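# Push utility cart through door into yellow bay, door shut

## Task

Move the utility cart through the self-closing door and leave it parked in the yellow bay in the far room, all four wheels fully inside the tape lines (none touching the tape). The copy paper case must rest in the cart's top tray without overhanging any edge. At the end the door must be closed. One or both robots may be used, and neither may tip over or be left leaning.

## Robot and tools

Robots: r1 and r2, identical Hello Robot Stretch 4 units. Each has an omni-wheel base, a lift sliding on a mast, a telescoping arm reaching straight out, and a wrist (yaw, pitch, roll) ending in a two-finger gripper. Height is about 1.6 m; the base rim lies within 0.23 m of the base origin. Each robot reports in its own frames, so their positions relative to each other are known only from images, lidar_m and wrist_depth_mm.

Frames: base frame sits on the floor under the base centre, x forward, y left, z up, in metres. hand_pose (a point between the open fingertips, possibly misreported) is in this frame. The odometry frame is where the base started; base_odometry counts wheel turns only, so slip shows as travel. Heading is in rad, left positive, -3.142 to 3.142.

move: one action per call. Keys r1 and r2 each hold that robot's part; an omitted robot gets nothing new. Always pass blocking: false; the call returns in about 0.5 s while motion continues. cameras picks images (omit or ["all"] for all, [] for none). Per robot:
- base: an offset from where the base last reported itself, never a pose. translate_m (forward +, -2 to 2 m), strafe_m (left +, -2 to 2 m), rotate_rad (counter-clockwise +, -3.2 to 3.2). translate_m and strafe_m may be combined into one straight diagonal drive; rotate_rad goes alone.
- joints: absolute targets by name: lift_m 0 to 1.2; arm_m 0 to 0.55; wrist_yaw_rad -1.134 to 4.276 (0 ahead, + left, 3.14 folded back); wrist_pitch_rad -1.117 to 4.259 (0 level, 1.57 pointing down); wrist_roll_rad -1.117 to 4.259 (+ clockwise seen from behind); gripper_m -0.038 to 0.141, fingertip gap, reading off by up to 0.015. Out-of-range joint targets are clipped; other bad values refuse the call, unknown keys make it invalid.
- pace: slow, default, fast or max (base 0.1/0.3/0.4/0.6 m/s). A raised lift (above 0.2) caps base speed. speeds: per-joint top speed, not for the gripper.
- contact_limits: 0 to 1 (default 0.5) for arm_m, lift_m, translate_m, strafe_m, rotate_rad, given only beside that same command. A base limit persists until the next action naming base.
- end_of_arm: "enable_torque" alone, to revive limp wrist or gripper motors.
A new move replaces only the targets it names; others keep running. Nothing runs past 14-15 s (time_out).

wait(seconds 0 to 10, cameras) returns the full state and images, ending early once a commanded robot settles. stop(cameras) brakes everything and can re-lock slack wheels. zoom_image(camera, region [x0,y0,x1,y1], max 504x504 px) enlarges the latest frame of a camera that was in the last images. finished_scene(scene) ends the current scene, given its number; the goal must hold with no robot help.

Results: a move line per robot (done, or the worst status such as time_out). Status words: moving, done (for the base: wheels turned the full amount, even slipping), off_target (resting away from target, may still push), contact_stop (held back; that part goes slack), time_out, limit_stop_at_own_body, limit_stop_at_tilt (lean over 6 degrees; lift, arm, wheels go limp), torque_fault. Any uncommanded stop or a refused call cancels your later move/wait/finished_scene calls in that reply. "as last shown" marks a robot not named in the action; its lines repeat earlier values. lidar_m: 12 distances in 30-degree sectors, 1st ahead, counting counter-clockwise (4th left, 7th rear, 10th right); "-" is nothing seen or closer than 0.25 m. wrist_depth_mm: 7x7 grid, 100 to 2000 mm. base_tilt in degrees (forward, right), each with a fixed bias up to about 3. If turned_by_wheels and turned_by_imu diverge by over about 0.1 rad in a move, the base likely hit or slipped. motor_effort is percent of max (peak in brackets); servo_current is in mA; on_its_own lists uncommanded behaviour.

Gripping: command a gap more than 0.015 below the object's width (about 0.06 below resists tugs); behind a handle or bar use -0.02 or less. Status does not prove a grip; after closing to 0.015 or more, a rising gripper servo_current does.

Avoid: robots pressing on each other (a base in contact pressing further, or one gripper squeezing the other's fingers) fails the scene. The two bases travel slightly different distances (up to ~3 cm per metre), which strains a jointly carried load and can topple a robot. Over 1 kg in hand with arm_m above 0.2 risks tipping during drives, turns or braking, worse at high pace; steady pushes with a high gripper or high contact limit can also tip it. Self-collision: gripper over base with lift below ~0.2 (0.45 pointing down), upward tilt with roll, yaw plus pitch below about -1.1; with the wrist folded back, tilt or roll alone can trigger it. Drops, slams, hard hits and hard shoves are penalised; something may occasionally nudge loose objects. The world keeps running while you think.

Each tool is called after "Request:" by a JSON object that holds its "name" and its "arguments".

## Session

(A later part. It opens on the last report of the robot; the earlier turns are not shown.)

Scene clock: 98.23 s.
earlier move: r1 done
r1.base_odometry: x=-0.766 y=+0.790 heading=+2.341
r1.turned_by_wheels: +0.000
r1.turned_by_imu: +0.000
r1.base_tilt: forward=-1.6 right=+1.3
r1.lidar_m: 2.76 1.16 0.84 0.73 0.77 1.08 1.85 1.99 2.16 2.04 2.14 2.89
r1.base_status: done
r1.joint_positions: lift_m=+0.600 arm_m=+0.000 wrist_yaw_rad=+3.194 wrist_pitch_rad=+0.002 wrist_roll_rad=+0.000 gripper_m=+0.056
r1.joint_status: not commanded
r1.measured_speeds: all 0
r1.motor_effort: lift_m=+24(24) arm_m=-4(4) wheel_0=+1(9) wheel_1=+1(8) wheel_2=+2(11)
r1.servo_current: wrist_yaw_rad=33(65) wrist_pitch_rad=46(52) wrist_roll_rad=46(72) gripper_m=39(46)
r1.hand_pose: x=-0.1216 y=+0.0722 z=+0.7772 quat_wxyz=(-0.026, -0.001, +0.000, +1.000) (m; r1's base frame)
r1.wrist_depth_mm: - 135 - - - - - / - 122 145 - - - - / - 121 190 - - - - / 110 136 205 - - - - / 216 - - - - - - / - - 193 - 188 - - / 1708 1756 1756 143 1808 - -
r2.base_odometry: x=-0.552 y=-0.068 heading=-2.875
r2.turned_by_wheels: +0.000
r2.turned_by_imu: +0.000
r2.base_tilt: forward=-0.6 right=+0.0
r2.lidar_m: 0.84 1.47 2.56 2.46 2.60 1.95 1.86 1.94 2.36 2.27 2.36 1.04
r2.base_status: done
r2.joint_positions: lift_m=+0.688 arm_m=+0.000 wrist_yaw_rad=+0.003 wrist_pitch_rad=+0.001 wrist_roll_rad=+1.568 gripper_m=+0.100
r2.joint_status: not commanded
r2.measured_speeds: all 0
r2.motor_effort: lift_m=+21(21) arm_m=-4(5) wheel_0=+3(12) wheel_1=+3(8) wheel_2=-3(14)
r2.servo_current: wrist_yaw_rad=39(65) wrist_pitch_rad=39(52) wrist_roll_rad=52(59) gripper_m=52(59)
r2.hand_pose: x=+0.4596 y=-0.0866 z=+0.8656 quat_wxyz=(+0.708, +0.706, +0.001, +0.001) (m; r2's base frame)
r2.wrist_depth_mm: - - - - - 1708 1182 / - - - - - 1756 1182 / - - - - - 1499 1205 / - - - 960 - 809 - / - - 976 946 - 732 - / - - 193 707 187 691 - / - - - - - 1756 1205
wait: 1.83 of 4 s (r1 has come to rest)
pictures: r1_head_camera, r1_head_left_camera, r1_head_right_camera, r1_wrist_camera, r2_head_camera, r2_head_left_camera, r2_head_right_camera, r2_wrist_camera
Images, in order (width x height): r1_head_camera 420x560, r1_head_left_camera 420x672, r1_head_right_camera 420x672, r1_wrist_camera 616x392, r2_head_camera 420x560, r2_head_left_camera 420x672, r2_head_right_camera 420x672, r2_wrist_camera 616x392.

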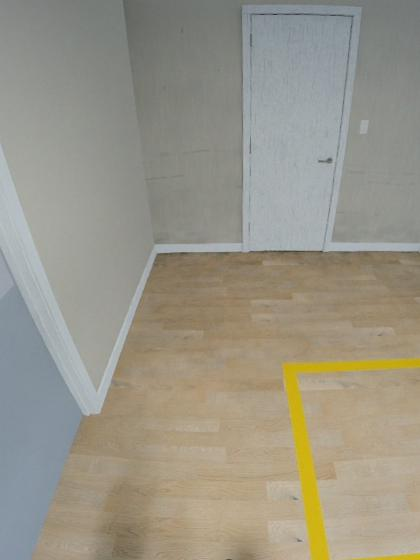

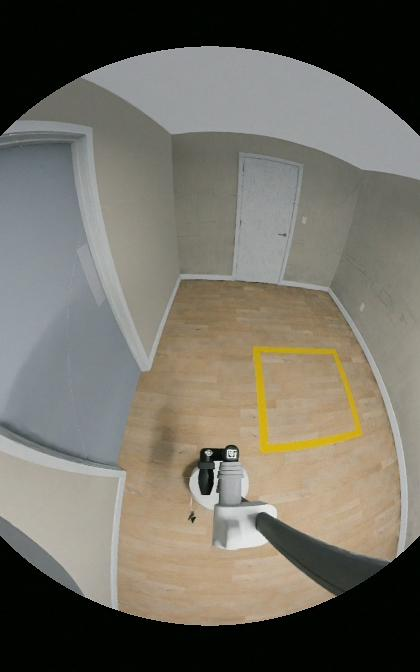

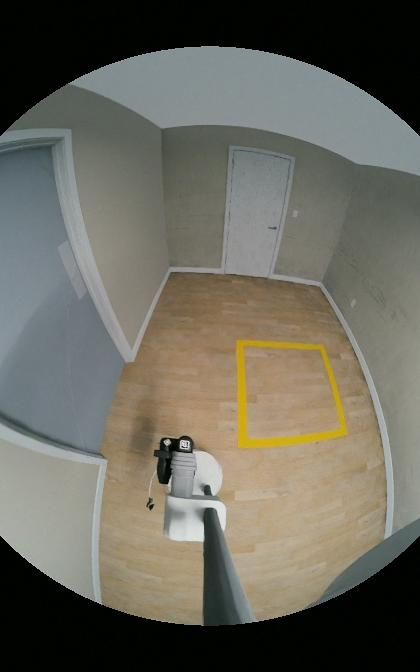

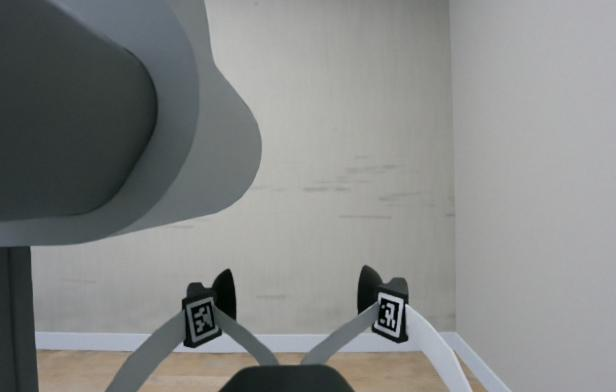

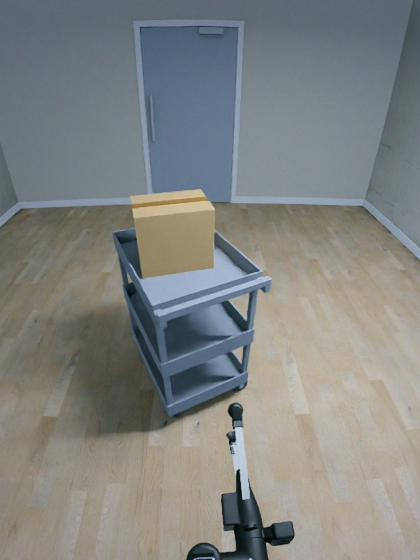

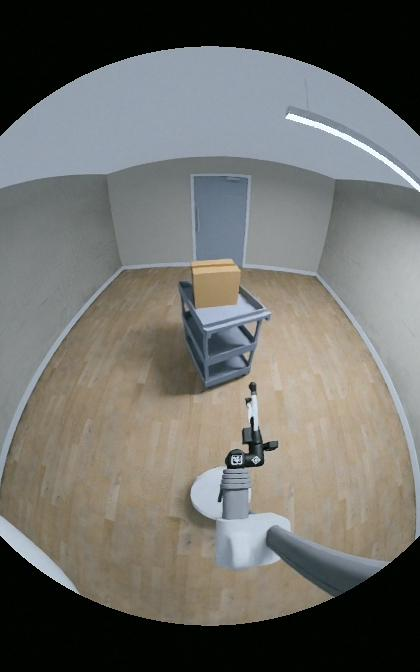

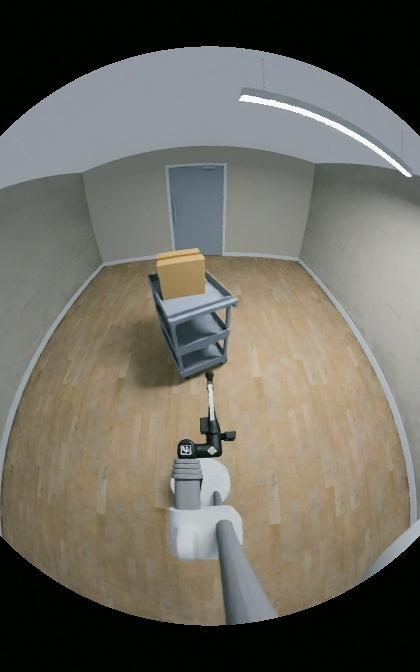

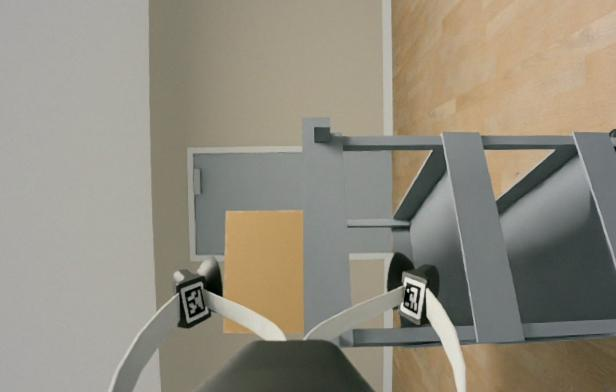

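Request:
{"name": "move", "arguments": {"r1": {"base":{"rotate_rad":1.57}}, "r2": {"base":{"rotate_rad":0.2}}, "blocking": false, "cameras": []}}

Request:
{"name": "wait", "arguments": {"seconds": 1, "cameras": []}}

Request:
{"name": "move", "arguments": {"r2": {"base":{"translate_m":0.25,"strafe_m":-0.17}}, "blocking": false, "cameras": []}}

Request:
{"name": "wait", "arguments": {"seconds": 2, "cameras": []}}

Request:
{"name": "wait", "arguments": {"seconds": 1}}

Scene clock: 109.30 s.
move: r1 moving; r2 moving
r1.base_odometry: x=-0.766 y=+0.790 heading=+2.593
r1.turned_by_wheels: +0.252
r1.turned_by_imu: +0.253
r1.base_tilt: forward=-1.6 right=+1.3
r1.lidar_m: 1.47 0.97 0.82 0.72 0.87 1.53 1.86 2.24 2.04 2.05 2.41 2.84
r1.base_status: rotate_rad moving
r1.joint_positions: lift_m=+0.600 arm_m=+0.000 wrist_yaw_rad=+3.194 wrist_pitch_rad=+0.002 wrist_roll_rad=+0.000 gripper_m=+0.056
r1.joint_status: not commanded
r1.measured_speeds: translate_m=+0.002 strafe_m=-0.001 rotate_rad=+0.978 lift_m=+0.000 arm_m=+0.000 wrist_yaw_rad=+0.000 wrist_pitch_rad=+0.000 wrist_roll_rad=+0.000
r1.motor_effort: lift_m=+24(24) arm_m=-3(4) wheel_0=-10(10) wheel_1=-5(7) wheel_2=-5(7)
r1.servo_current: wrist_yaw_rad=59(59) wrist_pitch_rad=52(52) wrist_roll_rad=52(59) gripper_m=39(46)
r1.hand_pose: x=-0.1216 y=+0.0722 z=+0.7772 quat_wxyz=(-0.026, -0.001, +0.000, +1.000) (m; r1's base frame)
r1.wrist_depth_mm: - 135 - - - - - / - 123 145 - - - - / - 121 191 - - - - / 110 136 207 - - - - / 217 - - - - - - / - - 194 - 187 - - / 1808 1756 1708 153 1661 1537 -
r2.base_odometry: x=-0.551 y=-0.068 heading=-2.692
r2.turned_by_wheels: +0.182
r2.turned_by_imu: +0.178
r2.base_tilt: forward=-0.6 right=+0.0
r2.lidar_m: 0.85 2.98 2.45 2.44 2.27 1.87 1.87 2.10 2.27 2.26 2.55 0.96
r2.base_status: rotate_rad moving
r2.joint_positions: lift_m=+0.688 arm_m=+0.000 wrist_yaw_rad=+0.003 wrist_pitch_rad=+0.001 wrist_roll_rad=+1.568 gripper_m=+0.100
r2.joint_status: not commanded
r2.measured_speeds: translate_m=-0.002 strafe_m=+0.001 rotate_rad=+0.294 lift_m=+0.000 arm_m=+0.000 wrist_yaw_rad=+0.000 wrist_pitch_rad=+0.000 wrist_roll_rad=+0.000
r2.motor_effort: lift_m=+21(21) arm_m=-4(4) wheel_0=+1(8) wheel_1=-5(9) wheel_2=-5(11)
r2.servo_current: wrist_yaw_rad=52(59) wrist_pitch_rad=39(46) wrist_roll_rad=52(59) gripper_m=52(52)
r2.hand_pose: x=+0.4595 y=-0.0867 z=+0.8656 quat_wxyz=(+0.708, +0.706, +0.001, +0.001) (m; r2's base frame)
r2.wrist_depth_mm: - - - - - 1618 1160 / - - - - - 878 1042 / - - - 931 - 732 - / - - - 946 - 707 - / - - - 946 1255 1205 - / - - 193 - 193 1537 1182 / - - - - - 1921 1205
pictures: none
No camera images: "cameras" was empty.

Scene clock: 109.73 s.
earlier move: r1 moving; r2 done
r1.base_odometry: x=-0.766 y=+0.790 heading=-3.070
r1.turned_by_wheels: +0.620
r1.turned_by_imu: +0.622
r1.base_tilt: forward=-1.6 right=+1.3
r1.lidar_m: 0.92 0.71 0.71 0.93 1.84 1.88 2.28 2.06 2.09 2.56 2.84 1.29
r1.base_status: rotate_rad moving
r1.joint_positions: lift_m=+0.600 arm_m=+0.000 wrist_yaw_rad=+3.194 wrist_pitch_rad=+0.002 wrist_roll_rad=+0.000 gripper_m=+0.056
r1.joint_status: not commanded
r1.measured_speeds: translate_m=+0.001 strafe_m=+0.000 rotate_rad=+1.727 lift_m=+0.000 arm_m=+0.000 wrist_yaw_rad=+0.000 wrist_pitch_rad=+0.000 wrist_roll_rad=+0.000
r1.motor_effort: lift_m=+24(24) arm_m=-4(4) wheel_0=-7(10) wheel_1=-4(8) wheel_2=-5(8)
r1.servo_current: wrist_yaw_rad=26(59) wrist_pitch_rad=46(52) wrist_roll_rad=52(65) gripper_m=39(46)
r1.hand_pose: x=-0.1216 y=+0.0722 z=+0.7772 quat_wxyz=(-0.026, -0.001, +0.000, +1.000) (m; r1's base frame)
r1.wrist_depth_mm: - 135 - - - - - / - 123 147 - - - - / - 121 192 - - - - / 111 136 208 - - - - / 137 - - - - - - / 216 - 193 - 187 - - / 224 1708 1756 153 1808 1708 -
r2.base_odometry: x=-0.552 y=-0.068 heading=-2.675
r2.turned_by_wheels: +0.017
r2.turned_by_imu: +0.017
r2.base_tilt: forward=-0.7 right=+0.1
r2.lidar_m: 0.84 2.98 2.45 2.44 2.24 1.87 1.85 2.11 2.27 2.25 2.57 0.91
r2.base_status: done
r2.joint_positions: lift_m=+0.688 arm_m=+0.000 wrist_yaw_rad=+0.003 wrist_pitch_rad=+0.001 wrist_roll_rad=+1.568 gripper_m=+0.100
r2.joint_status: not commanded
r2.measured_speeds: all 0
r2.motor_effort: lift_m=+21(21) arm_m=-4(4) wheel_0=-2(8) wheel_1=+0(9) wheel_2=-4(11)
r2.servo_current: wrist_yaw_rad=39(59) wrist_pitch_rad=46(46) wrist_roll_rad=46(59) gripper_m=52(59)
r2.hand_pose: x=+0.4595 y=-0.0867 z=+0.8656 quat_wxyz=(+0.708, +0.706, +0.001, +0.001) (m; r2's base frame)
r2.wrist_depth_mm: - - - - - 1499 1205 / - - - - - 759 991 / - - - 931 - 715 - / - - - 931 - 691 - / - - - - - 1537 1138 / - - 193 - 195 1499 1229 / - - - - - 1983 1205
wait: 0.43 of 1 s (r2 has come to rest)
pictures: none
No camera images: "cameras" was empty.

Scene clock: 110.23 s.
earlier move: r1 moving
move: r2 moving
r1.base_odometry: x=-0.766 y=+0.790 heading=-2.485
r1.turned_by_wheels: +0.585
r1.turned_by_imu: +0.589
r1.base_tilt: forward=-1.6 right=+1.3
r1.lidar_m: 0.71 0.76 0.95 1.86 1.90 2.20 2.02 2.10 2.67 2.85 1.24 0.89
r1.base_status: rotate_rad moving
r1.joint_positions: lift_m=+0.600 arm_m=+0.000 wrist_yaw_rad=+3.194 wrist_pitch_rad=+0.002 wrist_roll_rad=+0.000 gripper_m=+0.056
r1.joint_status: not commanded
r1.measured_speeds: translate_m=+0.000 strafe_m=-0.001 rotate_rad=+0.710 lift_m=+0.000 arm_m=+0.000 wrist_yaw_rad=+0.000 wrist_pitch_rad=+0.000 wrist_roll_rad=+0.000
r1.motor_effort: lift_m=+24(24) arm_m=-4(4) wheel_0=-5(7) wheel_1=-2(5) wheel_2=-1(3)
r1.servo_current: wrist_yaw_rad=72(72) wrist_pitch_rad=39(46) wrist_roll_rad=39(59) gripper_m=39(46)
r1.hand_pose: x=-0.1216 y=+0.0722 z=+0.7772 quat_wxyz=(-0.026, -0.001, +0.000, +1.000) (m; r1's base frame)
r1.wrist_depth_mm: - 135 - - - - - / - 123 146 - - - - / - 121 191 - - - - / 110 136 206 - - - - / 216 - - - - - - / - - 193 - 187 - - / 1756 1756 1708 153 1921 1756 1921
r2.base_odometry: x=-0.586 y=-0.063 heading=-2.676
r2.turned_by_wheels: -0.001
r2.turned_by_imu: +0.000
r2.base_tilt: forward=-0.7 right=+0.1
r2.lidar_m: 0.81 2.99 2.48 2.45 2.28 1.91 1.90 2.13 2.26 2.24 2.55 0.91
r2.base_status: translate_m moving; strafe_m moving
r2.joint_positions: lift_m=+0.688 arm_m=+0.000 wrist_yaw_rad=+0.003 wrist_pitch_rad=+0.001 wrist_roll_rad=+1.568 gripper_m=+0.100
r2.joint_status: not commanded
r2.measured_speeds: translate_m=+0.112 strafe_m=-0.076 rotate_rad=+0.006 lift_m=+0.000 arm_m=+0.000 wrist_yaw_rad=+0.000 wrist_pitch_rad=+0.000 wrist_roll_rad=+0.000
r2.motor_effort: lift_m=+21(21) arm_m=-4(4) wheel_0=+8(12) wheel_1=-5(6) wheel_2=-12(13)
r2.servo_current: wrist_yaw_rad=52(59) wrist_pitch_rad=33(52) wrist_roll_rad=52(59) gripper_m=52(59)
r2.hand_pose: x=+0.4595 y=-0.0867 z=+0.8656 quat_wxyz=(+0.708, +0.706, +0.001, +0.001) (m; r2's base frame)
r2.wrist_depth_mm: - - - - - 1499 1182 / - - - - - 842 1060 / - - - 904 - 699 - / - - 904 917 - 676 - / - - - 917 1281 1430 1205 / - - 193 - 194 1499 1205 / - - - - - 1863 1182
pictures: none
No camera images: "cameras" was empty.

Scene clock: 110.87 s.
earlier move: r1 done; r2 moving
r1.base_odometry: x=-0.766 y=+0.790 heading=-2.373
r1.turned_by_wheels: +0.112
r1.turned_by_imu: +0.113
r1.base_tilt: forward=-1.6 right=+1.3
r1.lidar_m: 0.74 0.75 1.08 1.85 1.94 2.13 2.04 2.14 2.94 2.87 1.18 0.86
r1.base_status: done
r1.joint_positions: lift_m=+0.600 arm_m=+0.000 wrist_yaw_rad=+3.194 wrist_pitch_rad=+0.002 wrist_roll_rad=+0.000 gripper_m=+0.056
r1.joint_status: not commanded
r1.measured_speeds: all 0
r1.motor_effort: lift_m=+24(24) arm_m=-4(4) wheel_0=-3(7) wheel_1=-3(5) wheel_2=-1(3)
r1.servo_current: wrist_yaw_rad=46(72) wrist_pitch_rad=46(52) wrist_roll_rad=52(59) gripper_m=33(52)
r1.hand_pose: x=-0.1216 y=+0.0722 z=+0.7772 quat_wxyz=(-0.026, -0.001, +0.000, +1.000) (m; r1's base frame)
r1.wrist_depth_mm: - 135 - - - - - / - 123 146 - - - - / - 121 191 - - - - / 110 136 206 - - - - / 216 - - - - - - / - - 193 - 187 - - / 1756 1756 1756 154 1808 1661 1808
r2.base_odometry: x=-0.727 y=-0.045 heading=-2.675
r2.turned_by_wheels: +0.000
r2.turned_by_imu: +0.000
r2.base_tilt: forward=-0.7 right=+0.1
r2.lidar_m: 0.68 3.04 2.52 2.52 2.44 2.03 2.03 2.31 2.23 2.20 2.50 0.80
r2.base_status: translate_m moving; strafe_m moving
r2.joint_positions: lift_m=+0.688 arm_m=+0.000 wrist_yaw_rad=+0.003 wrist_pitch_rad=+0.001 wrist_roll_rad=+1.568 gripper_m=+0.100
r2.joint_status: not commanded
r2.measured_speeds: translate_m=+0.226 strafe_m=-0.153 rotate_rad=+0.000 lift_m=+0.000 arm_m=+0.000 wrist_yaw_rad=+0.000 wrist_pitch_rad=+0.000 wrist_roll_rad=+0.000
r2.motor_effort: lift_m=+21(21) arm_m=-4(4) wheel_0=+6(13) wheel_1=-3(7) wheel_2=-7(13)
r2.servo_current: wrist_yaw_rad=52(59) wrist_pitch_rad=52(52) wrist_roll_rad=33(59) gripper_m=46(59)
r2.hand_pose: x=+0.4595 y=-0.0867 z=+0.8657 quat_wxyz=(+0.708, +0.706, +0.001, +0.001) (m; r2's base frame)
r2.wrist_depth_mm: - - - - - 1661 1160 / - - - 634 - 627 1078 / - - - 603 - 609 609 / - - 809 585 - 585 585 / - - 798 574 1118 559 559 / - - 193 544 192 549 549 / - - - - - 1921 1205
wait: 0.63 of 2 s (r1 has come to rest)
pictures: none
No camera images: "cameras" was empty.

Scene clock: 111.87 s.
earlier move: r2 moving
r1.base_odometry: x=-0.766 y=+0.790 heading=-2.373
r1.turned_by_wheels: +0.000
r1.turned_by_imu: +0.000
r1.base_tilt: forward=-1.6 right=+1.2
r1.lidar_m: 0.72 0.77 1.08 1.84 1.98 2.11 2.00 2.17 2.94 2.85 1.17 0.86
r1.base_status: done
r1.joint_positions: lift_m=+0.600 arm_m=+0.000 wrist_yaw_rad=+3.194 wrist_pitch_rad=+0.002 wrist_roll_rad=+0.000 gripper_m=+0.056
r1.joint_status: not commanded
r1.measured_speeds: all 0
r1.motor_effort: lift_m=+24(24) arm_m=-4(4) wheel_0=-3(7) wheel_1=-2(5) wheel_2=-1(3)
r1.servo_current: wrist_yaw_rad=39(72) wrist_pitch_rad=39(52) wrist_roll_rad=65(65) gripper_m=39(52)
r1.hand_pose: x=-0.1216 y=+0.0722 z=+0.7772 quat_wxyz=(-0.026, -0.001, +0.000, +1.000) (m; r1's base frame)
r1.wrist_depth_mm: - 135 - - - - - / - 123 146 - - - - / - 121 191 - - - - / 110 135 206 - - - - / 216 - - - - - - / - - 194 - 188 - - / 1756 1708 1756 153 1756 1618 1863
r2.base_odometry: x=-0.851 y=-0.028 heading=-2.676
r2.turned_by_wheels: +0.000
r2.turned_by_imu: +0.000
r2.base_tilt: forward=-0.7 right=+0.0
r2.lidar_m: 0.59 3.08 2.60 2.54 2.58 2.16 2.12 2.43 2.17 2.16 2.43 0.70
r2.base_status: translate_m moving; strafe_m moving
r2.joint_positions: lift_m=+0.688 arm_m=+0.000 wrist_yaw_rad=+0.003 wrist_pitch_rad=+0.001 wrist_roll_rad=+1.568 gripper_m=+0.100
r2.joint_status: not commanded
r2.measured_speeds: all 0
r2.motor_effort: lift_m=+21(21) arm_m=-4(4) wheel_0=-1(13) wheel_1=-6(7) wheel_2=-3(13)
r2.servo_current: wrist_yaw_rad=46(59) wrist_pitch_rad=39(52) wrist_roll_rad=46(59) gripper_m=52(59)
r2.hand_pose: x=+0.4595 y=-0.0867 z=+0.8657 quat_wxyz=(+0.708, +0.706, +0.001, +0.001) (m; r2's base frame)
r2.wrist_depth_mm: - - - - - 1661 1182 / - - - 517 - 1708 525 / - - - - - 842 504 / - - 699 496 - - 488 / - - 699 477 477 - 469 / - - 195 459 186 - 459 / - - - - - - -
wait: 1.00 s; no rest
pictures: r1_head_camera, r1_head_left_camera, r1_head_right_camera, r1_wrist_camera, r2_head_camera, r2_head_left_camera, r2_head_right_camera, r2_wrist_camera
Images, in order (width x height): r1_head_camera 420x560, r1_head_left_camera 420x672, r1_head_right_camera 420x672, r1_wrist_camera 616x392, r2_head_camera 420x560, r2_head_left_camera 420x672, r2_head_right_camera 420x672, r2_wrist_camera 616x392.

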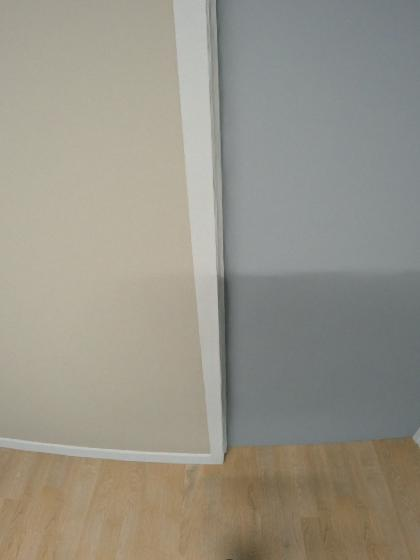

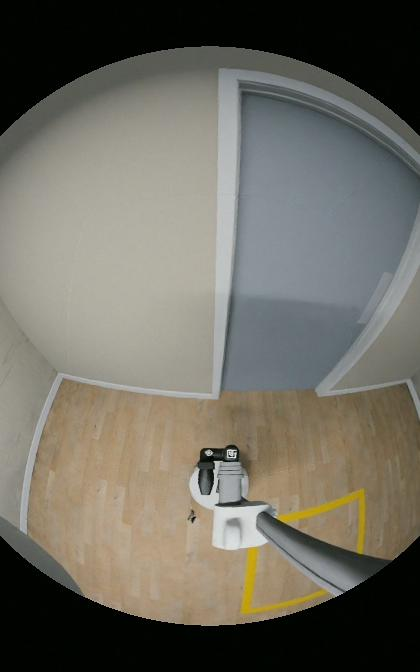

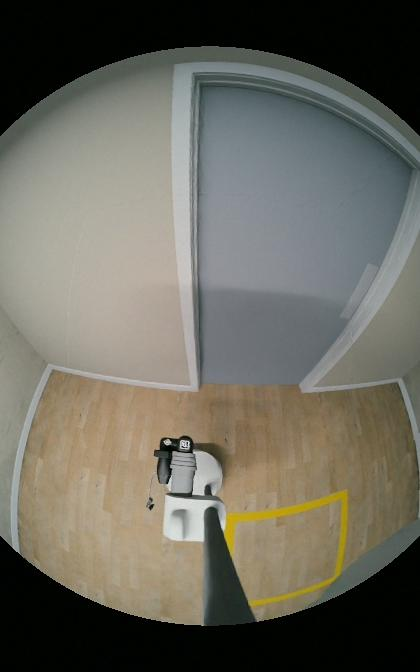

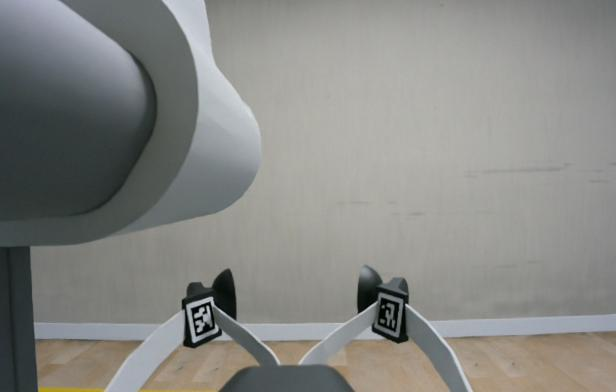

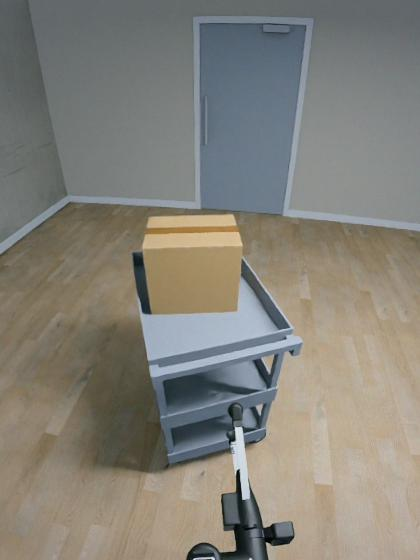

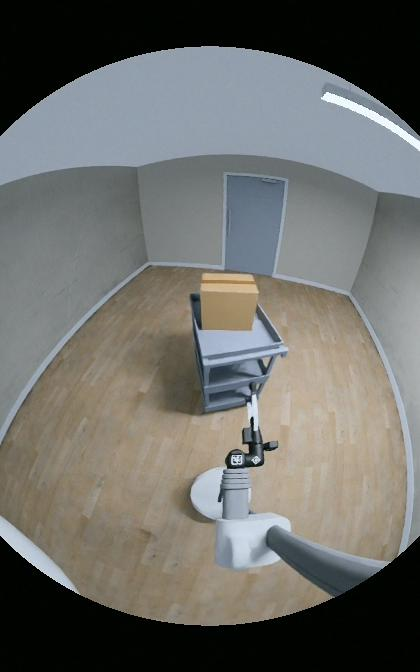

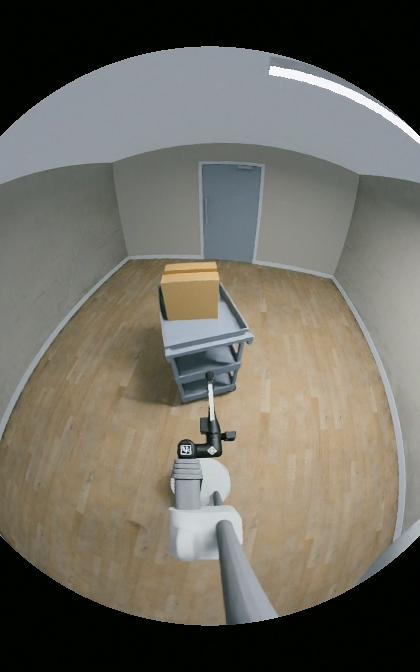

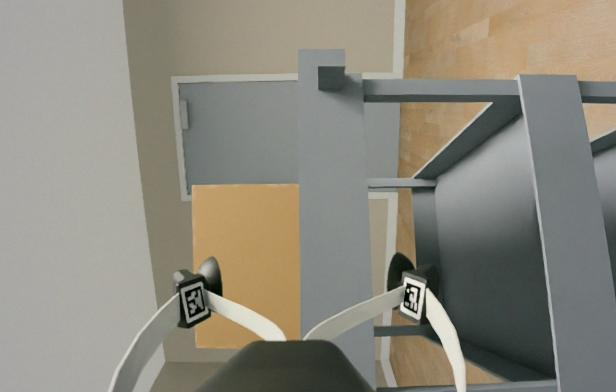

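Request:
{"name": "move", "arguments": {"r1": {"base":{"strafe_m":-0.52}}, "r2": {"base":{"translate_m":0.155},"joints":{"arm_m":0.0},"pace":"slow"}, "blocking": false, "cameras": []}}

Request:
{"name": "wait", "arguments": {"seconds": 3, "cameras": []}}

Request:
{"name": "move", "arguments": {"r2": {"joints":{"arm_m":0.137},"pace":"slow","contact_limits":{"arm_m":0.1}}, "blocking": false, "cameras": []}}

Request:
{"name": "wait", "arguments": {"seconds": 2, "cameras": ["r1_head_camera","r1_head_left_camera","r2_wrist_camera","r2_head_camera"]}}

Scene clock: 124.20 s.
earlier move: r2 done
move: r1 moving; r2 moving
r1.base_odometry: x=-0.791 y=+0.816 heading=-2.373
r1.turned_by_wheels: +0.000
r1.turned_by_imu: +0.000
r1.base_tilt: forward=-1.6 right=+1.3
r1.lidar_m: 0.73 0.75 1.06 1.90 1.99 2.14 2.02 2.16 2.90 2.81 1.16 0.83
r1.base_status: strafe_m moving
r1.joint_positions: lift_m=+0.600 arm_m=+0.000 wrist_yaw_rad=+3.194 wrist_pitch_rad=+0.002 wrist_roll_rad=+0.000 gripper_m=+0.056
r1.joint_status: not commanded
r1.measured_speeds: translate_m=+0.000 strafe_m=-0.140 rotate_rad=+0.002 lift_m=+0.000 arm_m=+0.000 wrist_yaw_rad=+0.000 wrist_pitch_rad=+0.000 wrist_roll_rad=+0.000
r1.motor_effort: lift_m=+24(24) arm_m=-4(4) wheel_0=+8(10) wheel_1=-8(10) wheel_2=+1(1)
r1.servo_current: wrist_yaw_rad=52(59) wrist_pitch_rad=39(46) wrist_roll_rad=52(65) gripper_m=46(46)
r1.hand_pose: x=-0.1216 y=+0.0722 z=+0.7772 quat_wxyz=(-0.026, -0.001, +0.000, +1.000) (m; r1's base frame)
r1.wrist_depth_mm: - 135 - - - - - / - 123 146 - - - - / - 121 193 - - - - / 111 136 207 - - - - / 217 - - - - - - / - - 193 - 187 - - / 1708 1756 1756 153 1808 1661 1808
r2.base_odometry: x=-0.862 y=-0.034 heading=-2.675
r2.turned_by_wheels: +0.000
r2.turned_by_imu: +0.001
r2.base_tilt: forward=-0.6 right=+0.0
r2.lidar_m: 0.59 3.08 2.61 2.58 2.58 2.13 2.15 2.47 2.17 2.14 2.44 0.70
r2.base_status: translate_m moving
r2.joint_positions: lift_m=+0.688 arm_m=+0.000 wrist_yaw_rad=+0.003 wrist_pitch_rad=+0.001 wrist_roll_rad=+1.568 gripper_m=+0.100
r2.joint_status: all done
r2.measured_speeds: translate_m=+0.049 strafe_m=+0.000 rotate_rad=+0.003 lift_m=+0.000 arm_m=+0.000 wrist_yaw_rad=+0.000 wrist_pitch_rad=+0.000 wrist_roll_rad=+0.000
r2.motor_effort: lift_m=+21(21) arm_m=-4(4) wheel_0=+5(7) wheel_1=+4(6) wheel_2=-9(10)
r2.servo_current: wrist_yaw_rad=46(59) wrist_pitch_rad=39(46) wrist_roll_rad=65(65) gripper_m=52(52)
r2.hand_pose: x=+0.4595 y=-0.0867 z=+0.8657 quat_wxyz=(+0.708, +0.706, +0.001, +0.001) (m; r2's base frame)
r2.wrist_depth_mm: - - - - - 1708 1182 / - - - 512 - 1756 512 / - - - - - 842 496 / - - 683 484 - - 477 / - - 683 469 462 - 462 / - - 195 452 186 - 449 / - - - - - - -
pictures: none
No camera images: "cameras" was empty.

Scene clock: 126.53 s.
earlier move: r1 moving; r2 done
r1.base_odometry: x=-1.127 y=+1.164 heading=-2.373
r1.turned_by_wheels: +0.000
r1.turned_by_imu: -0.003
r1.base_tilt: forward=-1.6 right=+1.3
r1.lidar_m: 0.81 0.85 1.08 2.39 2.47 2.10 2.02 2.16 2.40 2.33 1.03 0.84
r1.base_status: strafe_m moving
r1.joint_positions: lift_m=+0.600 arm_m=+0.000 wrist_yaw_rad=+3.194 wrist_pitch_rad=+0.002 wrist_roll_rad=+0.000 gripper_m=+0.056
r1.joint_status: not commanded
r1.measured_speeds: all 0
r1.motor_effort: lift_m=+24(24) arm_m=-4(4) wheel_0=+1(11) wheel_1=+0(11) wheel_2=+0(2)
r1.servo_current: wrist_yaw_rad=46(65) wrist_pitch_rad=52(52) wrist_roll_rad=46(72) gripper_m=46(52)
r1.hand_pose: x=-0.1216 y=+0.0722 z=+0.7772 quat_wxyz=(-0.026, -0.001, +0.000, +1.000) (m; r1's base frame)
r1.wrist_depth_mm: - 135 - - - - - / - 120 142 - - - - / - 125 165 - - - - / 110 136 211 - - - - / 215 - - - - - - / - - 194 - 187 - - / 1708 1756 1708 153 1808 1661 1863
r2.base_odometry: x=-0.989 y=-0.098 heading=-2.675
r2.turned_by_wheels: +0.000
r2.turned_by_imu: +0.000
r2.base_tilt: forward=-0.7 right=+0.0
r2.lidar_m: 0.45 0.46 2.58 2.54 2.71 2.31 2.29 2.60 2.21 2.19 2.50 0.53
r2.base_status: done
r2.joint_positions: lift_m=+0.688 arm_m=+0.000 wrist_yaw_rad=+0.003 wrist_pitch_rad=+0.001 wrist_roll_rad=+1.568 gripper_m=+0.100
r2.joint_status: all done
r2.measured_speeds: all 0
r2.motor_effort: lift_m=+21(21) arm_m=-4(4) wheel_0=+3(10) wheel_1=+5(7) wheel_2=-6(11)
r2.servo_current: wrist_yaw_rad=52(59) wrist_pitch_rad=46(52) wrist_roll_rad=46(65) gripper_m=46(59)
r2.hand_pose: x=+0.4595 y=-0.0867 z=+0.8657 quat_wxyz=(+0.708, +0.706, +0.001, +0.001) (m; r2's base frame)
r2.wrist_depth_mm: - - - 320 377 1366 1042 / - - - 357 382 1618 488 / - - - 345 351 1618 - / - - 539 336 338 917 - / - - 539 324 325 - - / - - 195 260 193 - - / - - 539 - - - -
wait: 2.33 of 3 s (r2 has come to rest)
pictures: none
No camera images: "cameras" was empty.

Scene clock: 127.03 s.
earlier move: r1 done
move: r2 moving
r1.base_odometry: x=-1.127 y=+1.164 heading=-2.373
r1.turned_by_wheels: +0.000
r1.turned_by_imu: +0.000
r1.base_tilt: forward=-1.6 right=+1.3
r1.lidar_m: 0.81 0.85 1.04 2.38 2.48 2.13 2.03 2.16 2.43 2.32 1.01 0.84
r1.base_status: done
r1.joint_positions: lift_m=+0.600 arm_m=+0.000 wrist_yaw_rad=+3.194 wrist_pitch_rad=+0.002 wrist_roll_rad=+0.000 gripper_m=+0.056
r1.joint_status: not commanded
r1.measured_speeds: all 0
r1.motor_effort: lift_m=+24(24) arm_m=-4(4) wheel_0=+1(1) wheel_1=+0(0) wheel_2=+0(0)
r1.servo_current: wrist_yaw_rad=59(59) wrist_pitch_rad=52(52) wrist_roll_rad=52(65) gripper_m=39(46)
r1.hand_pose: x=-0.1216 y=+0.0722 z=+0.7772 quat_wxyz=(-0.026, -0.001, +0.000, +1.000) (m; r1's base frame)
r1.wrist_depth_mm: - 135 - - - - - / - 120 142 - - - - / - 124 165 - - - - / 109 135 210 - - - - / 214 - - - - - - / - - 194 - 187 - - / 1756 1756 1708 153 1756 1756 1863
r2.base_odometry: x=-0.989 y=-0.098 heading=-2.675
r2.turned_by_wheels: +0.000
r2.turned_by_imu: +0.000
r2.base_tilt: forward=-0.7 right=+0.1
r2.lidar_m: 0.46 0.45 2.56 2.55 2.76 2.31 2.28 2.60 2.20 2.19 2.49 0.54
r2.base_status: not commanded
r2.joint_positions: lift_m=+0.688 arm_m=+0.012 wrist_yaw_rad=+0.003 wrist_pitch_rad=+0.001 wrist_roll_rad=+1.568 gripper_m=+0.100
r2.joint_status: arm_m moving
r2.measured_speeds: translate_m=+0.000 strafe_m=+0.000 rotate_rad=+0.000 lift_m=+0.000 arm_m=+0.049 wrist_yaw_rad=+0.000 wrist_pitch_rad=+0.000 wrist_roll_rad=+0.000
r2.motor_effort: lift_m=+21(21) arm_m=+8(10) wheel_0=+4(4) wheel_1=+5(5) wheel_2=-6(6)
r2.servo_current: wrist_yaw_rad=46(52) wrist_pitch_rad=39(46) wrist_roll_rad=46(52) gripper_m=52(52)
r2.contact_limits: arm_m 0.1
r2.hand_pose: x=+0.4720 y=-0.0867 z=+0.8657 quat_wxyz=(+0.708, +0.706, +0.001, +0.001) (m; r2's base frame)
r2.wrist_depth_mm: - - - 317 366 1397 1060 / - - - 343 351 1618 488 / - - - 332 340 1708 - / - - 530 325 324 917 - / - - 530 314 315 - - / - - 194 249 193 - - / - - 530 - - - -
pictures: none
No camera images: "cameras" was empty.

Scene clock: 128.33 s.
earlier move: r2 contact_stop
r1.base_odometry: x=-1.127 y=+1.164 heading=-2.373
r1.turned_by_wheels: +0.000
r1.turned_by_imu: +0.000
r1.base_tilt: forward=-1.6 right=+1.2
r1.lidar_m: 0.81 0.85 1.05 2.38 2.48 2.12 2.05 2.15 2.43 2.32 1.07 0.84
r1.base_status: done
r1.joint_positions: lift_m=+0.600 arm_m=+0.000 wrist_yaw_rad=+3.194 wrist_pitch_rad=+0.002 wrist_roll_rad=+0.000 gripper_m=+0.056
r1.joint_status: not commanded
r1.measured_speeds: all 0
r1.motor_effort: lift_m=+24(24) arm_m=-4(4) wheel_0=+1(2) wheel_1=+0(0) wheel_2=+0(0)
r1.servo_current: wrist_yaw_rad=59(65) wrist_pitch_rad=39(52) wrist_roll_rad=52(72) gripper_m=39(52)
r1.hand_pose: x=-0.1216 y=+0.0722 z=+0.7772 quat_wxyz=(-0.026, -0.001, +0.000, +1.000) (m; r1's base frame)
r1.wrist_depth_mm: - 135 - - - - - / - 120 142 - - - - / - 125 165 - - - - / 110 136 210 - - - - / 215 - - - - - - / - - 193 - 187 - - / 1708 1661 1756 153 1756 1661 1863
r2.base_odometry: x=-0.989 y=-0.098 heading=-2.676
r2.turned_by_wheels: +0.000
r2.turned_by_imu: +0.000
r2.base_tilt: forward=-0.7 right=+0.1
r2.lidar_m: 0.46 3.06 2.58 2.53 2.74 2.30 2.29 2.60 2.19 2.16 2.47 0.55
r2.base_status: not commanded
r2.joint_positions: lift_m=+0.688 arm_m=+0.096 wrist_yaw_rad=-0.003 wrist_pitch_rad=+0.001 wrist_roll_rad=+1.568 gripper_m=+0.100
r2.joint_status: arm_m contact_stop (moved +0.096 of +0.137)
r2.measured_speeds: all 0
r2.on_its_own: arm_m is slack since a contact_stop (your +0.137 is given up)
r2.motor_effort: lift_m=+21(21) arm_m=+0(17) wheel_0=+3(4) wheel_1=+3(5) wheel_2=-5(6)
r2.servo_current: wrist_yaw_rad=39(65) wrist_pitch_rad=39(46) wrist_roll_rad=46(59) gripper_m=46(59)
r2.contact_limits: arm_m 0.1
r2.hand_pose: x=+0.5550 y=-0.0882 z=+0.8657 quat_wxyz=(+0.708, +0.706, -0.001, -0.001) (m; r2's base frame)
r2.wrist_depth_mm: - - - 283 294 314 312 / - - - 276 278 1708 1182 / - - - 265 270 1708 - / - - 466 200 259 854 - / - - 462 193 250 854 - / - - 195 183 194 - - / - - 462 - 235 - -
wait: 1.30 of 2 s (r2 has come to rest)
pictures: r1_head_camera, r1_head_left_camera, r2_head_camera, r2_wrist_camera
Images, in order (width x height): r1_head_camera 420x560, r1_head_left_camera 420x672, r2_head_camera 420x560, r2_wrist_camera 616x392.

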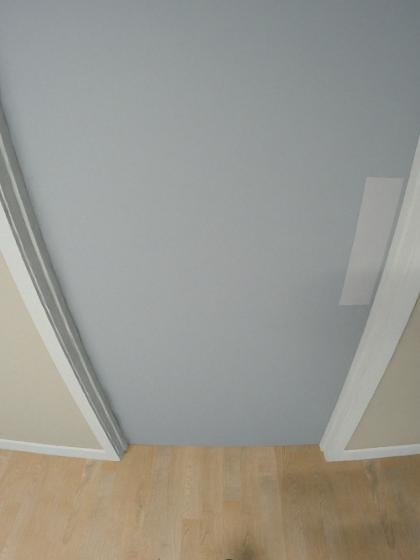

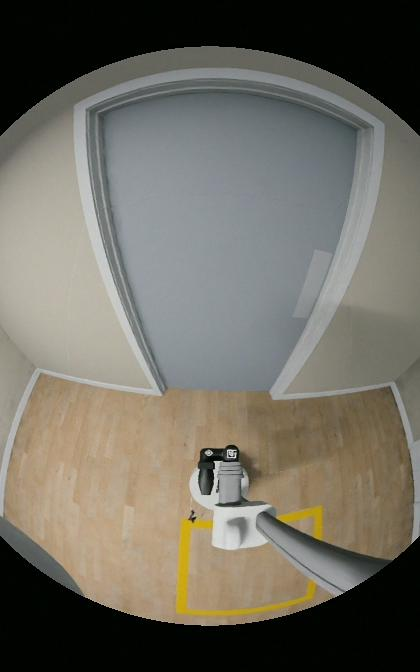

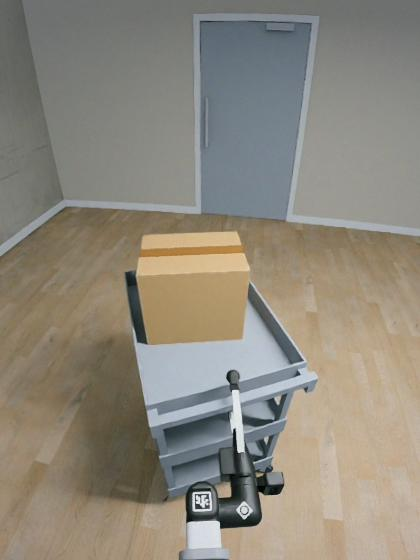

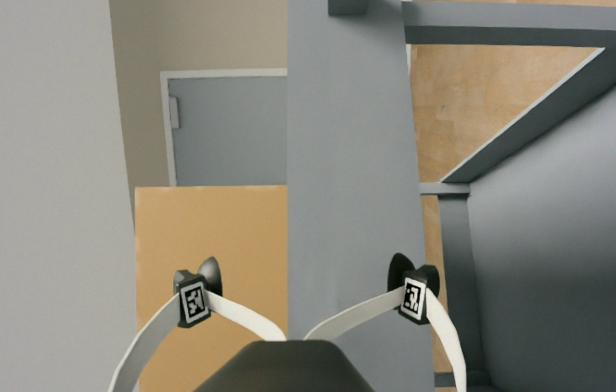

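Request:
{"name": "zoom_image", "arguments": {"camera": "r2_wrist_camera", "region": [130, 0, 480, 392]}}

Request:
{"name": "zoom_image", "arguments": {"camera": "r2_head_camera", "region": [110, 330, 340, 560]}}

Scaled by 1.286.

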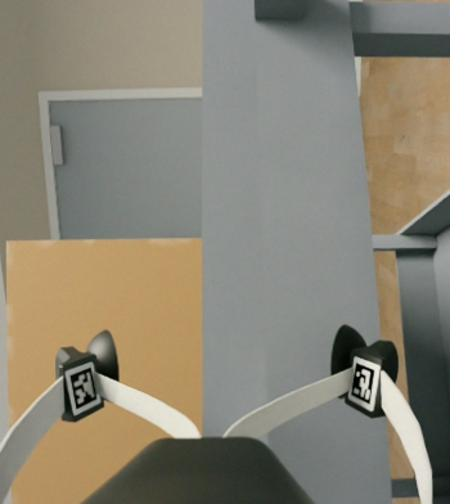

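Scaled by 2.191 from the camera's 420x560 image, which has a finer 1200x1600 frame.

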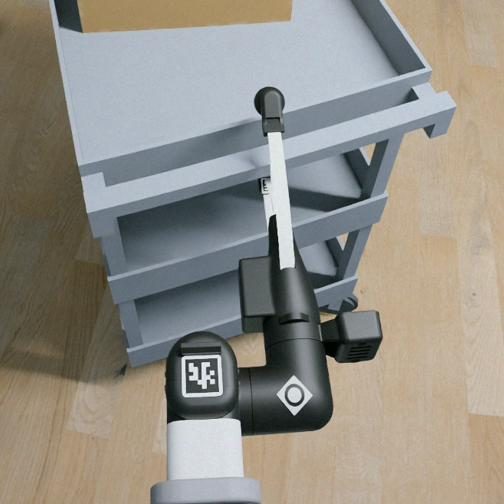

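Request:
{"name": "move", "arguments": {"r2": {"joints":{"gripper_m":-0.03}}, "blocking": false, "cameras": []}}

Request:
{"name": "wait", "arguments": {"seconds": 2, "cameras": ["r2_wrist_camera","r2_head_camera"]}}

Request:
{"name": "zoom_image", "arguments": {"camera": "r2_head_camera", "region": [110, 330, 340, 560]}}

Scene clock: 141.40 s.
move: r2 moving
r1: as last shown
r1.base_tilt: forward=-1.6 right=+1.3
r1.lidar_m: 0.81 0.84 1.06 2.39 2.49 2.14 2.05 2.16 2.40 2.33 1.07 0.85
r1.motor_effort: lift_m=+24(24) arm_m=-4(4) wheel_0=+1(1) wheel_1=+0(0) wheel_2=+0(0)
r1.servo_current: wrist_yaw_rad=46(65) wrist_pitch_rad=39(46) wrist_roll_rad=59(65) gripper_m=39(46)
r1.wrist_depth_mm: - 134 - - - - - / - 120 142 - - - - / - 125 165 - - - - / 109 135 210 - - - - / 215 - - - - - - / - - 193 - 187 - - / 1708 1756 1756 153 1756 1708 1808
r2.base_odometry: x=-0.989 y=-0.098 heading=-2.676
r2.turned_by_wheels: +0.000
r2.turned_by_imu: +0.001
r2.base_tilt: forward=-0.7 right=+0.1
r2.lidar_m: 0.46 3.06 2.55 2.54 2.76 2.29 2.30 2.62 2.20 2.17 2.48 0.51
r2.base_status: not commanded
r2.joint_positions: lift_m=+0.688 arm_m=+0.096 wrist_yaw_rad=-0.003 wrist_pitch_rad=+0.001 wrist_roll_rad=+1.568 gripper_m=+0.083
r2.joint_status: gripper_m moving
r2.measured_speeds: all 0
r2.on_its_own: arm_m is slack since a contact_stop (your +0.137 is given up)
r2.motor_effort: lift_m=+20(21) arm_m=+0(1) wheel_0=+3(3) wheel_1=+3(4) wheel_2=-5(5)
r2.servo_current: wrist_yaw_rad=46(52) wrist_pitch_rad=39(39) wrist_roll_rad=46(65) gripper_m=163(163)
r2.contact_limits: arm_m 0.1
r2.hand_pose: x=+0.5550 y=-0.0882 z=+0.8657 quat_wxyz=(+0.708, +0.706, -0.001, -0.001) (m; r2's base frame)
r2.wrist_depth_mm: - - - 282 296 310 309 / - - - 276 282 1661 1182 / - - - 266 270 1756 - / - - 462 257 258 854 - / - - 462 194 250 831 - / - - 196 186 191 - - / - - 459 - 234 - -
pictures: none
No camera images: "cameras" was empty.

Scene clock: 142.90 s.
earlier move: r2 done
r1.base_odometry: x=-1.127 y=+1.164 heading=-2.373
r1.turned_by_wheels: +0.000
r1.turned_by_imu: +0.000
r1.base_tilt: forward=-1.6 right=+1.3
r1.lidar_m: 0.80 0.86 1.05 2.37 2.49 2.12 2.05 2.14 2.44 2.34 1.06 0.86
r1.base_status: not commanded
r1.joint_positions: lift_m=+0.600 arm_m=+0.000 wrist_yaw_rad=+3.194 wrist_pitch_rad=+0.002 wrist_roll_rad=+0.000 gripper_m=+0.056
r1.joint_status: not commanded
r1.measured_speeds: all 0
r1.motor_effort: lift_m=+24(24) arm_m=-4(4) wheel_0=+1(2) wheel_1=+0(0) wheel_2=+0(0)
r1.servo_current: wrist_yaw_rad=39(65) wrist_pitch_rad=46(52) wrist_roll_rad=39(65) gripper_m=46(52)
r1.hand_pose: x=-0.1216 y=+0.0722 z=+0.7772 quat_wxyz=(-0.026, -0.001, +0.000, +1.000) (m; r1's base frame)
r1.wrist_depth_mm: - 135 - - - - - / - 120 142 - - - - / - 125 165 - - - - / 110 135 210 - - - - / 216 - - - - - - / - - 193 - 187 - - / 1708 1756 1756 153 1808 1708 1863
r2.base_odometry: x=-0.990 y=-0.098 heading=-2.675
r2.turned_by_wheels: +0.000
r2.turned_by_imu: +0.001
r2.base_tilt: forward=-0.6 right=+0.1
r2.lidar_m: 0.44 0.49 2.55 2.52 2.72 2.30 2.28 2.60 2.18 2.19 2.49 0.51
r2.base_status: not commanded
r2.joint_positions: lift_m=+0.688 arm_m=+0.096 wrist_yaw_rad=+0.002 wrist_pitch_rad=+0.001 wrist_roll_rad=+1.568 gripper_m=-0.028
r2.joint_status: all done
r2.measured_speeds: all 0
r2.on_its_own: arm_m is slack since a contact_stop (your +0.137 is given up)
r2.motor_effort: lift_m=+21(21) arm_m=+0(1) wheel_0=+2(3) wheel_1=+3(4) wheel_2=-1(6)
r2.servo_current: wrist_yaw_rad=52(59) wrist_pitch_rad=39(52) wrist_roll_rad=46(65) gripper_m=130(306)
r2.contact_limits: arm_m 0.1
r2.hand_pose: x=+0.5555 y=-0.0867 z=+0.8657 quat_wxyz=(+0.708, +0.706, +0.001, +0.000) (m; r2's base frame)
r2.wrist_depth_mm: - - - 205 273 1366 1060 / - - - 199 262 1618 1160 / - - - 190 253 1708 - / - - 449 185 245 842 - / - 449 449 180 237 - - / - 449 187 173 179 - - / - 449 449 - 224 - -
wait: 1.50 of 2 s (r2 has come to rest)
pictures: r2_head_camera, r2_wrist_camera
Images, in order (width x height): r2_head_camera 420x560, r2_wrist_camera 616x392.

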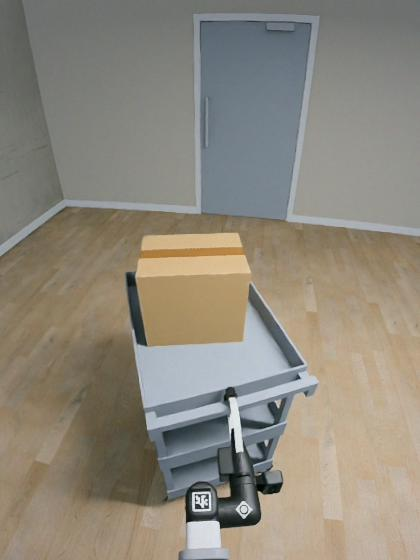

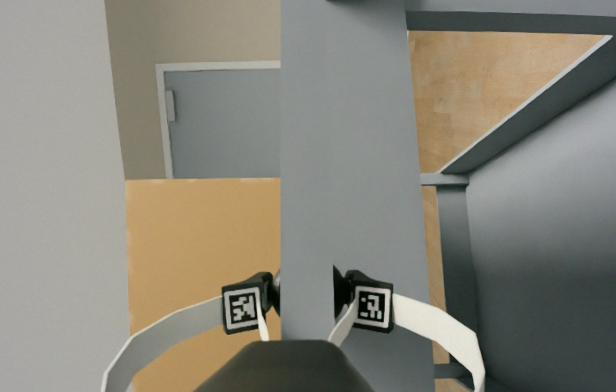

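Scaled by 2.191 from the camera's 420x560 image, which has a finer 1200x1600 frame.

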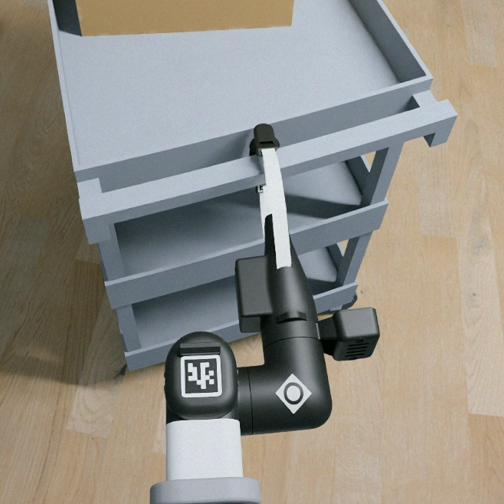

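Request:
{"name": "move", "arguments": {"r2": {"base":{"translate_m":-0.67,"strafe_m":-0.03},"joints":{"arm_m":0.096},"pace":"slow"}, "blocking": false, "cameras": []}}

Request:
{"name": "wait", "arguments": {"seconds": 9, "cameras": ["r1_head_camera","r2_head_left_camera","r2_head_camera"]}}

Scene clock: 154.67 s.
move: r2 moving
r1: as last shown
r1.lidar_m: 0.81 0.88 1.06 2.37 2.48 2.10 2.03 2.14 2.42 2.33 1.08 0.84
r1.servo_current: wrist_yaw_rad=39(65) wrist_pitch_rad=39(46) wrist_roll_rad=39(52) gripper_m=39(46)
r1.wrist_depth_mm: - 135 - - - - - / - 120 142 - - - - / - 125 165 - - - - / 110 135 210 - - - - / 216 - - - - - - / - - 194 - 187 - - / 1756 1708 1756 153 1808 1708 1921
r2.base_odometry: x=-0.979 y=-0.092 heading=-2.675
r2.turned_by_wheels: +0.001
r2.turned_by_imu: +0.001
r2.base_tilt: forward=-0.6 right=+0.1
r2.lidar_m: 0.44 0.45 2.58 2.54 2.72 2.29 2.27 2.59 2.18 2.17 2.48 0.54
r2.base_status: translate_m moving; strafe_m moving
r2.joint_positions: lift_m=+0.688 arm_m=+0.096 wrist_yaw_rad=+0.005 wrist_pitch_rad=+0.001 wrist_roll_rad=+1.568 gripper_m=-0.028
r2.joint_status: all done
r2.measured_speeds: translate_m=-0.047 strafe_m=-0.002 rotate_rad=+0.001 lift_m=+0.000 arm_m=+0.000 wrist_yaw_rad=+0.014 wrist_pitch_rad=+0.000 wrist_roll_rad=+0.000
r2.on_its_own: arm_m is slack since a contact_stop
r2.motor_effort: lift_m=+21(21) arm_m=+0(1) wheel_0=-2(8) wheel_1=-8(8) wheel_2=+17(17)
r2.servo_current: wrist_yaw_rad=52(52) wrist_pitch_rad=39(46) wrist_roll_rad=52(52) gripper_m=124(130)
r2.hand_pose: x=+0.5557 y=-0.0860 z=+0.8657 quat_wxyz=(+0.708, +0.706, +0.002, +0.001) (m; r2's base frame)
r2.wrist_depth_mm: - - - 202 270 1464 1060 / - - - 196 260 1661 517 / - - - 190 250 1576 - / - - 452 184 245 854 - / - 452 452 178 237 - - / - 452 186 173 179 - - / - 452 455 - 225 - -
pictures: none
No camera images: "cameras" was empty.

Scene clock: 162.17 s.
earlier move: r2 done
r1.base_odometry: x=-1.127 y=+1.164 heading=-2.373
r1.turned_by_wheels: +0.000
r1.turned_by_imu: +0.000
r1.base_tilt: forward=-1.6 right=+1.2
r1.lidar_m: 0.80 0.85 1.04 2.37 2.49 2.12 2.03 2.17 2.43 2.33 1.06 0.85
r1.base_status: not commanded
r1.joint_positions: lift_m=+0.600 arm_m=+0.000 wrist_yaw_rad=+3.194 wrist_pitch_rad=+0.002 wrist_roll_rad=+0.000 gripper_m=+0.056
r1.joint_status: not commanded
r1.measured_speeds: all 0
r1.motor_effort: lift_m=+24(24) arm_m=-4(4) wheel_0=+1(2) wheel_1=+0(0) wheel_2=+0(0)
r1.servo_current: wrist_yaw_rad=46(78) wrist_pitch_rad=39(52) wrist_roll_rad=46(72) gripper_m=46(46)
r1.hand_pose: x=-0.1216 y=+0.0722 z=+0.7772 quat_wxyz=(-0.026, -0.001, +0.000, +1.000) (m; r1's base frame)
r1.wrist_depth_mm: - 134 - - - - - / - 120 142 - - - - / - 125 164 - - - - / 109 135 211 - - - - / 215 - - - - - - / - - 193 - 187 - - / 1708 1708 1756 153 1863 1618 1863
r2.base_odometry: x=-0.405 y=+0.230 heading=-2.675
r2.turned_by_wheels: +0.000
r2.turned_by_imu: +0.006
r2.base_tilt: forward=-0.7 right=+0.1
r2.lidar_m: 0.44 0.49 2.71 2.68 1.97 1.65 1.66 1.88 2.02 1.99 2.29 0.55
r2.base_status: done
r2.joint_positions: lift_m=+0.688 arm_m=+0.096 wrist_yaw_rad=+0.008 wrist_pitch_rad=+0.003 wrist_roll_rad=+1.569 gripper_m=-0.029
r2.joint_status: all done
r2.measured_speeds: all 0
r2.on_its_own: arm_m is slack since a contact_stop
r2.motor_effort: lift_m=+21(21) arm_m=+0(1) wheel_0=+0(8) wheel_1=-4(10) wheel_2=+8(20)
r2.servo_current: wrist_yaw_rad=59(78) wrist_pitch_rad=46(46) wrist_roll_rad=59(59) gripper_m=104(137)
r2.hand_pose: x=+0.5560 y=-0.0850 z=+0.8651 quat_wxyz=(+0.708, +0.706, +0.004, +0.002) (m; r2's base frame)
r2.wrist_depth_mm: - - - 264 270 1366 1042 / - - - 196 259 1661 1138 / - - - 189 249 1661 - / - - 442 182 241 831 - / - 442 445 177 234 820 - / - 445 187 170 179 - - / - 445 445 - 224 - -
wait: 7.50 of 9 s (r2 has come to rest)
pictures: r1_head_camera, r2_head_camera, r2_head_left_camera
Images, in order (width x height): r1_head_camera 420x560, r2_head_camera 420x560, r2_head_left_camera 420x672.

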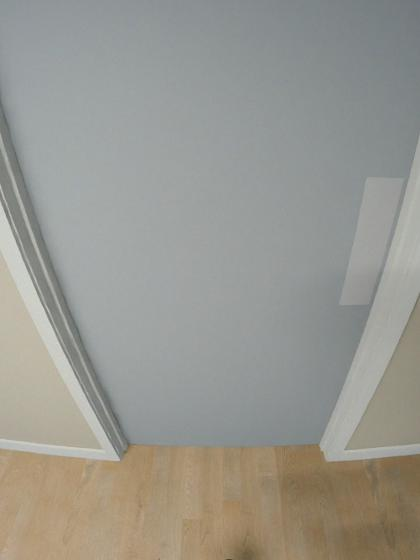

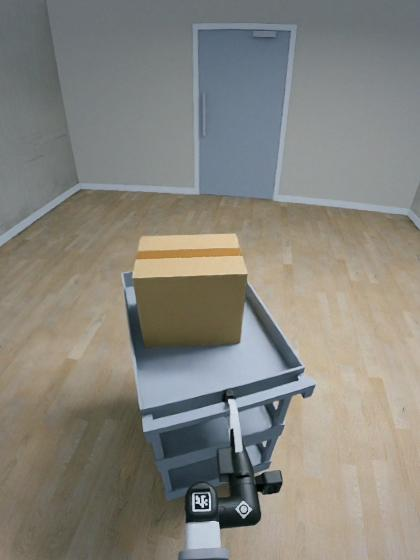

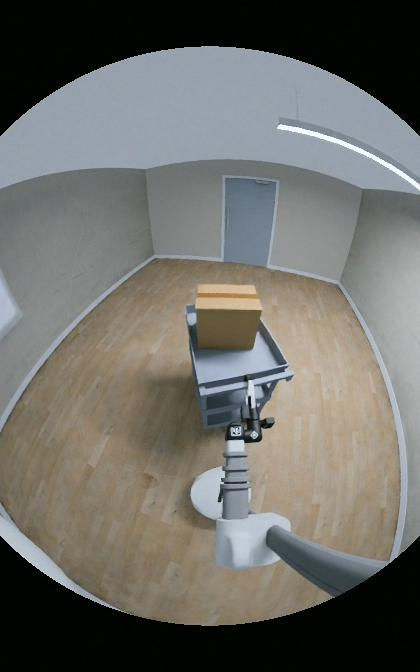

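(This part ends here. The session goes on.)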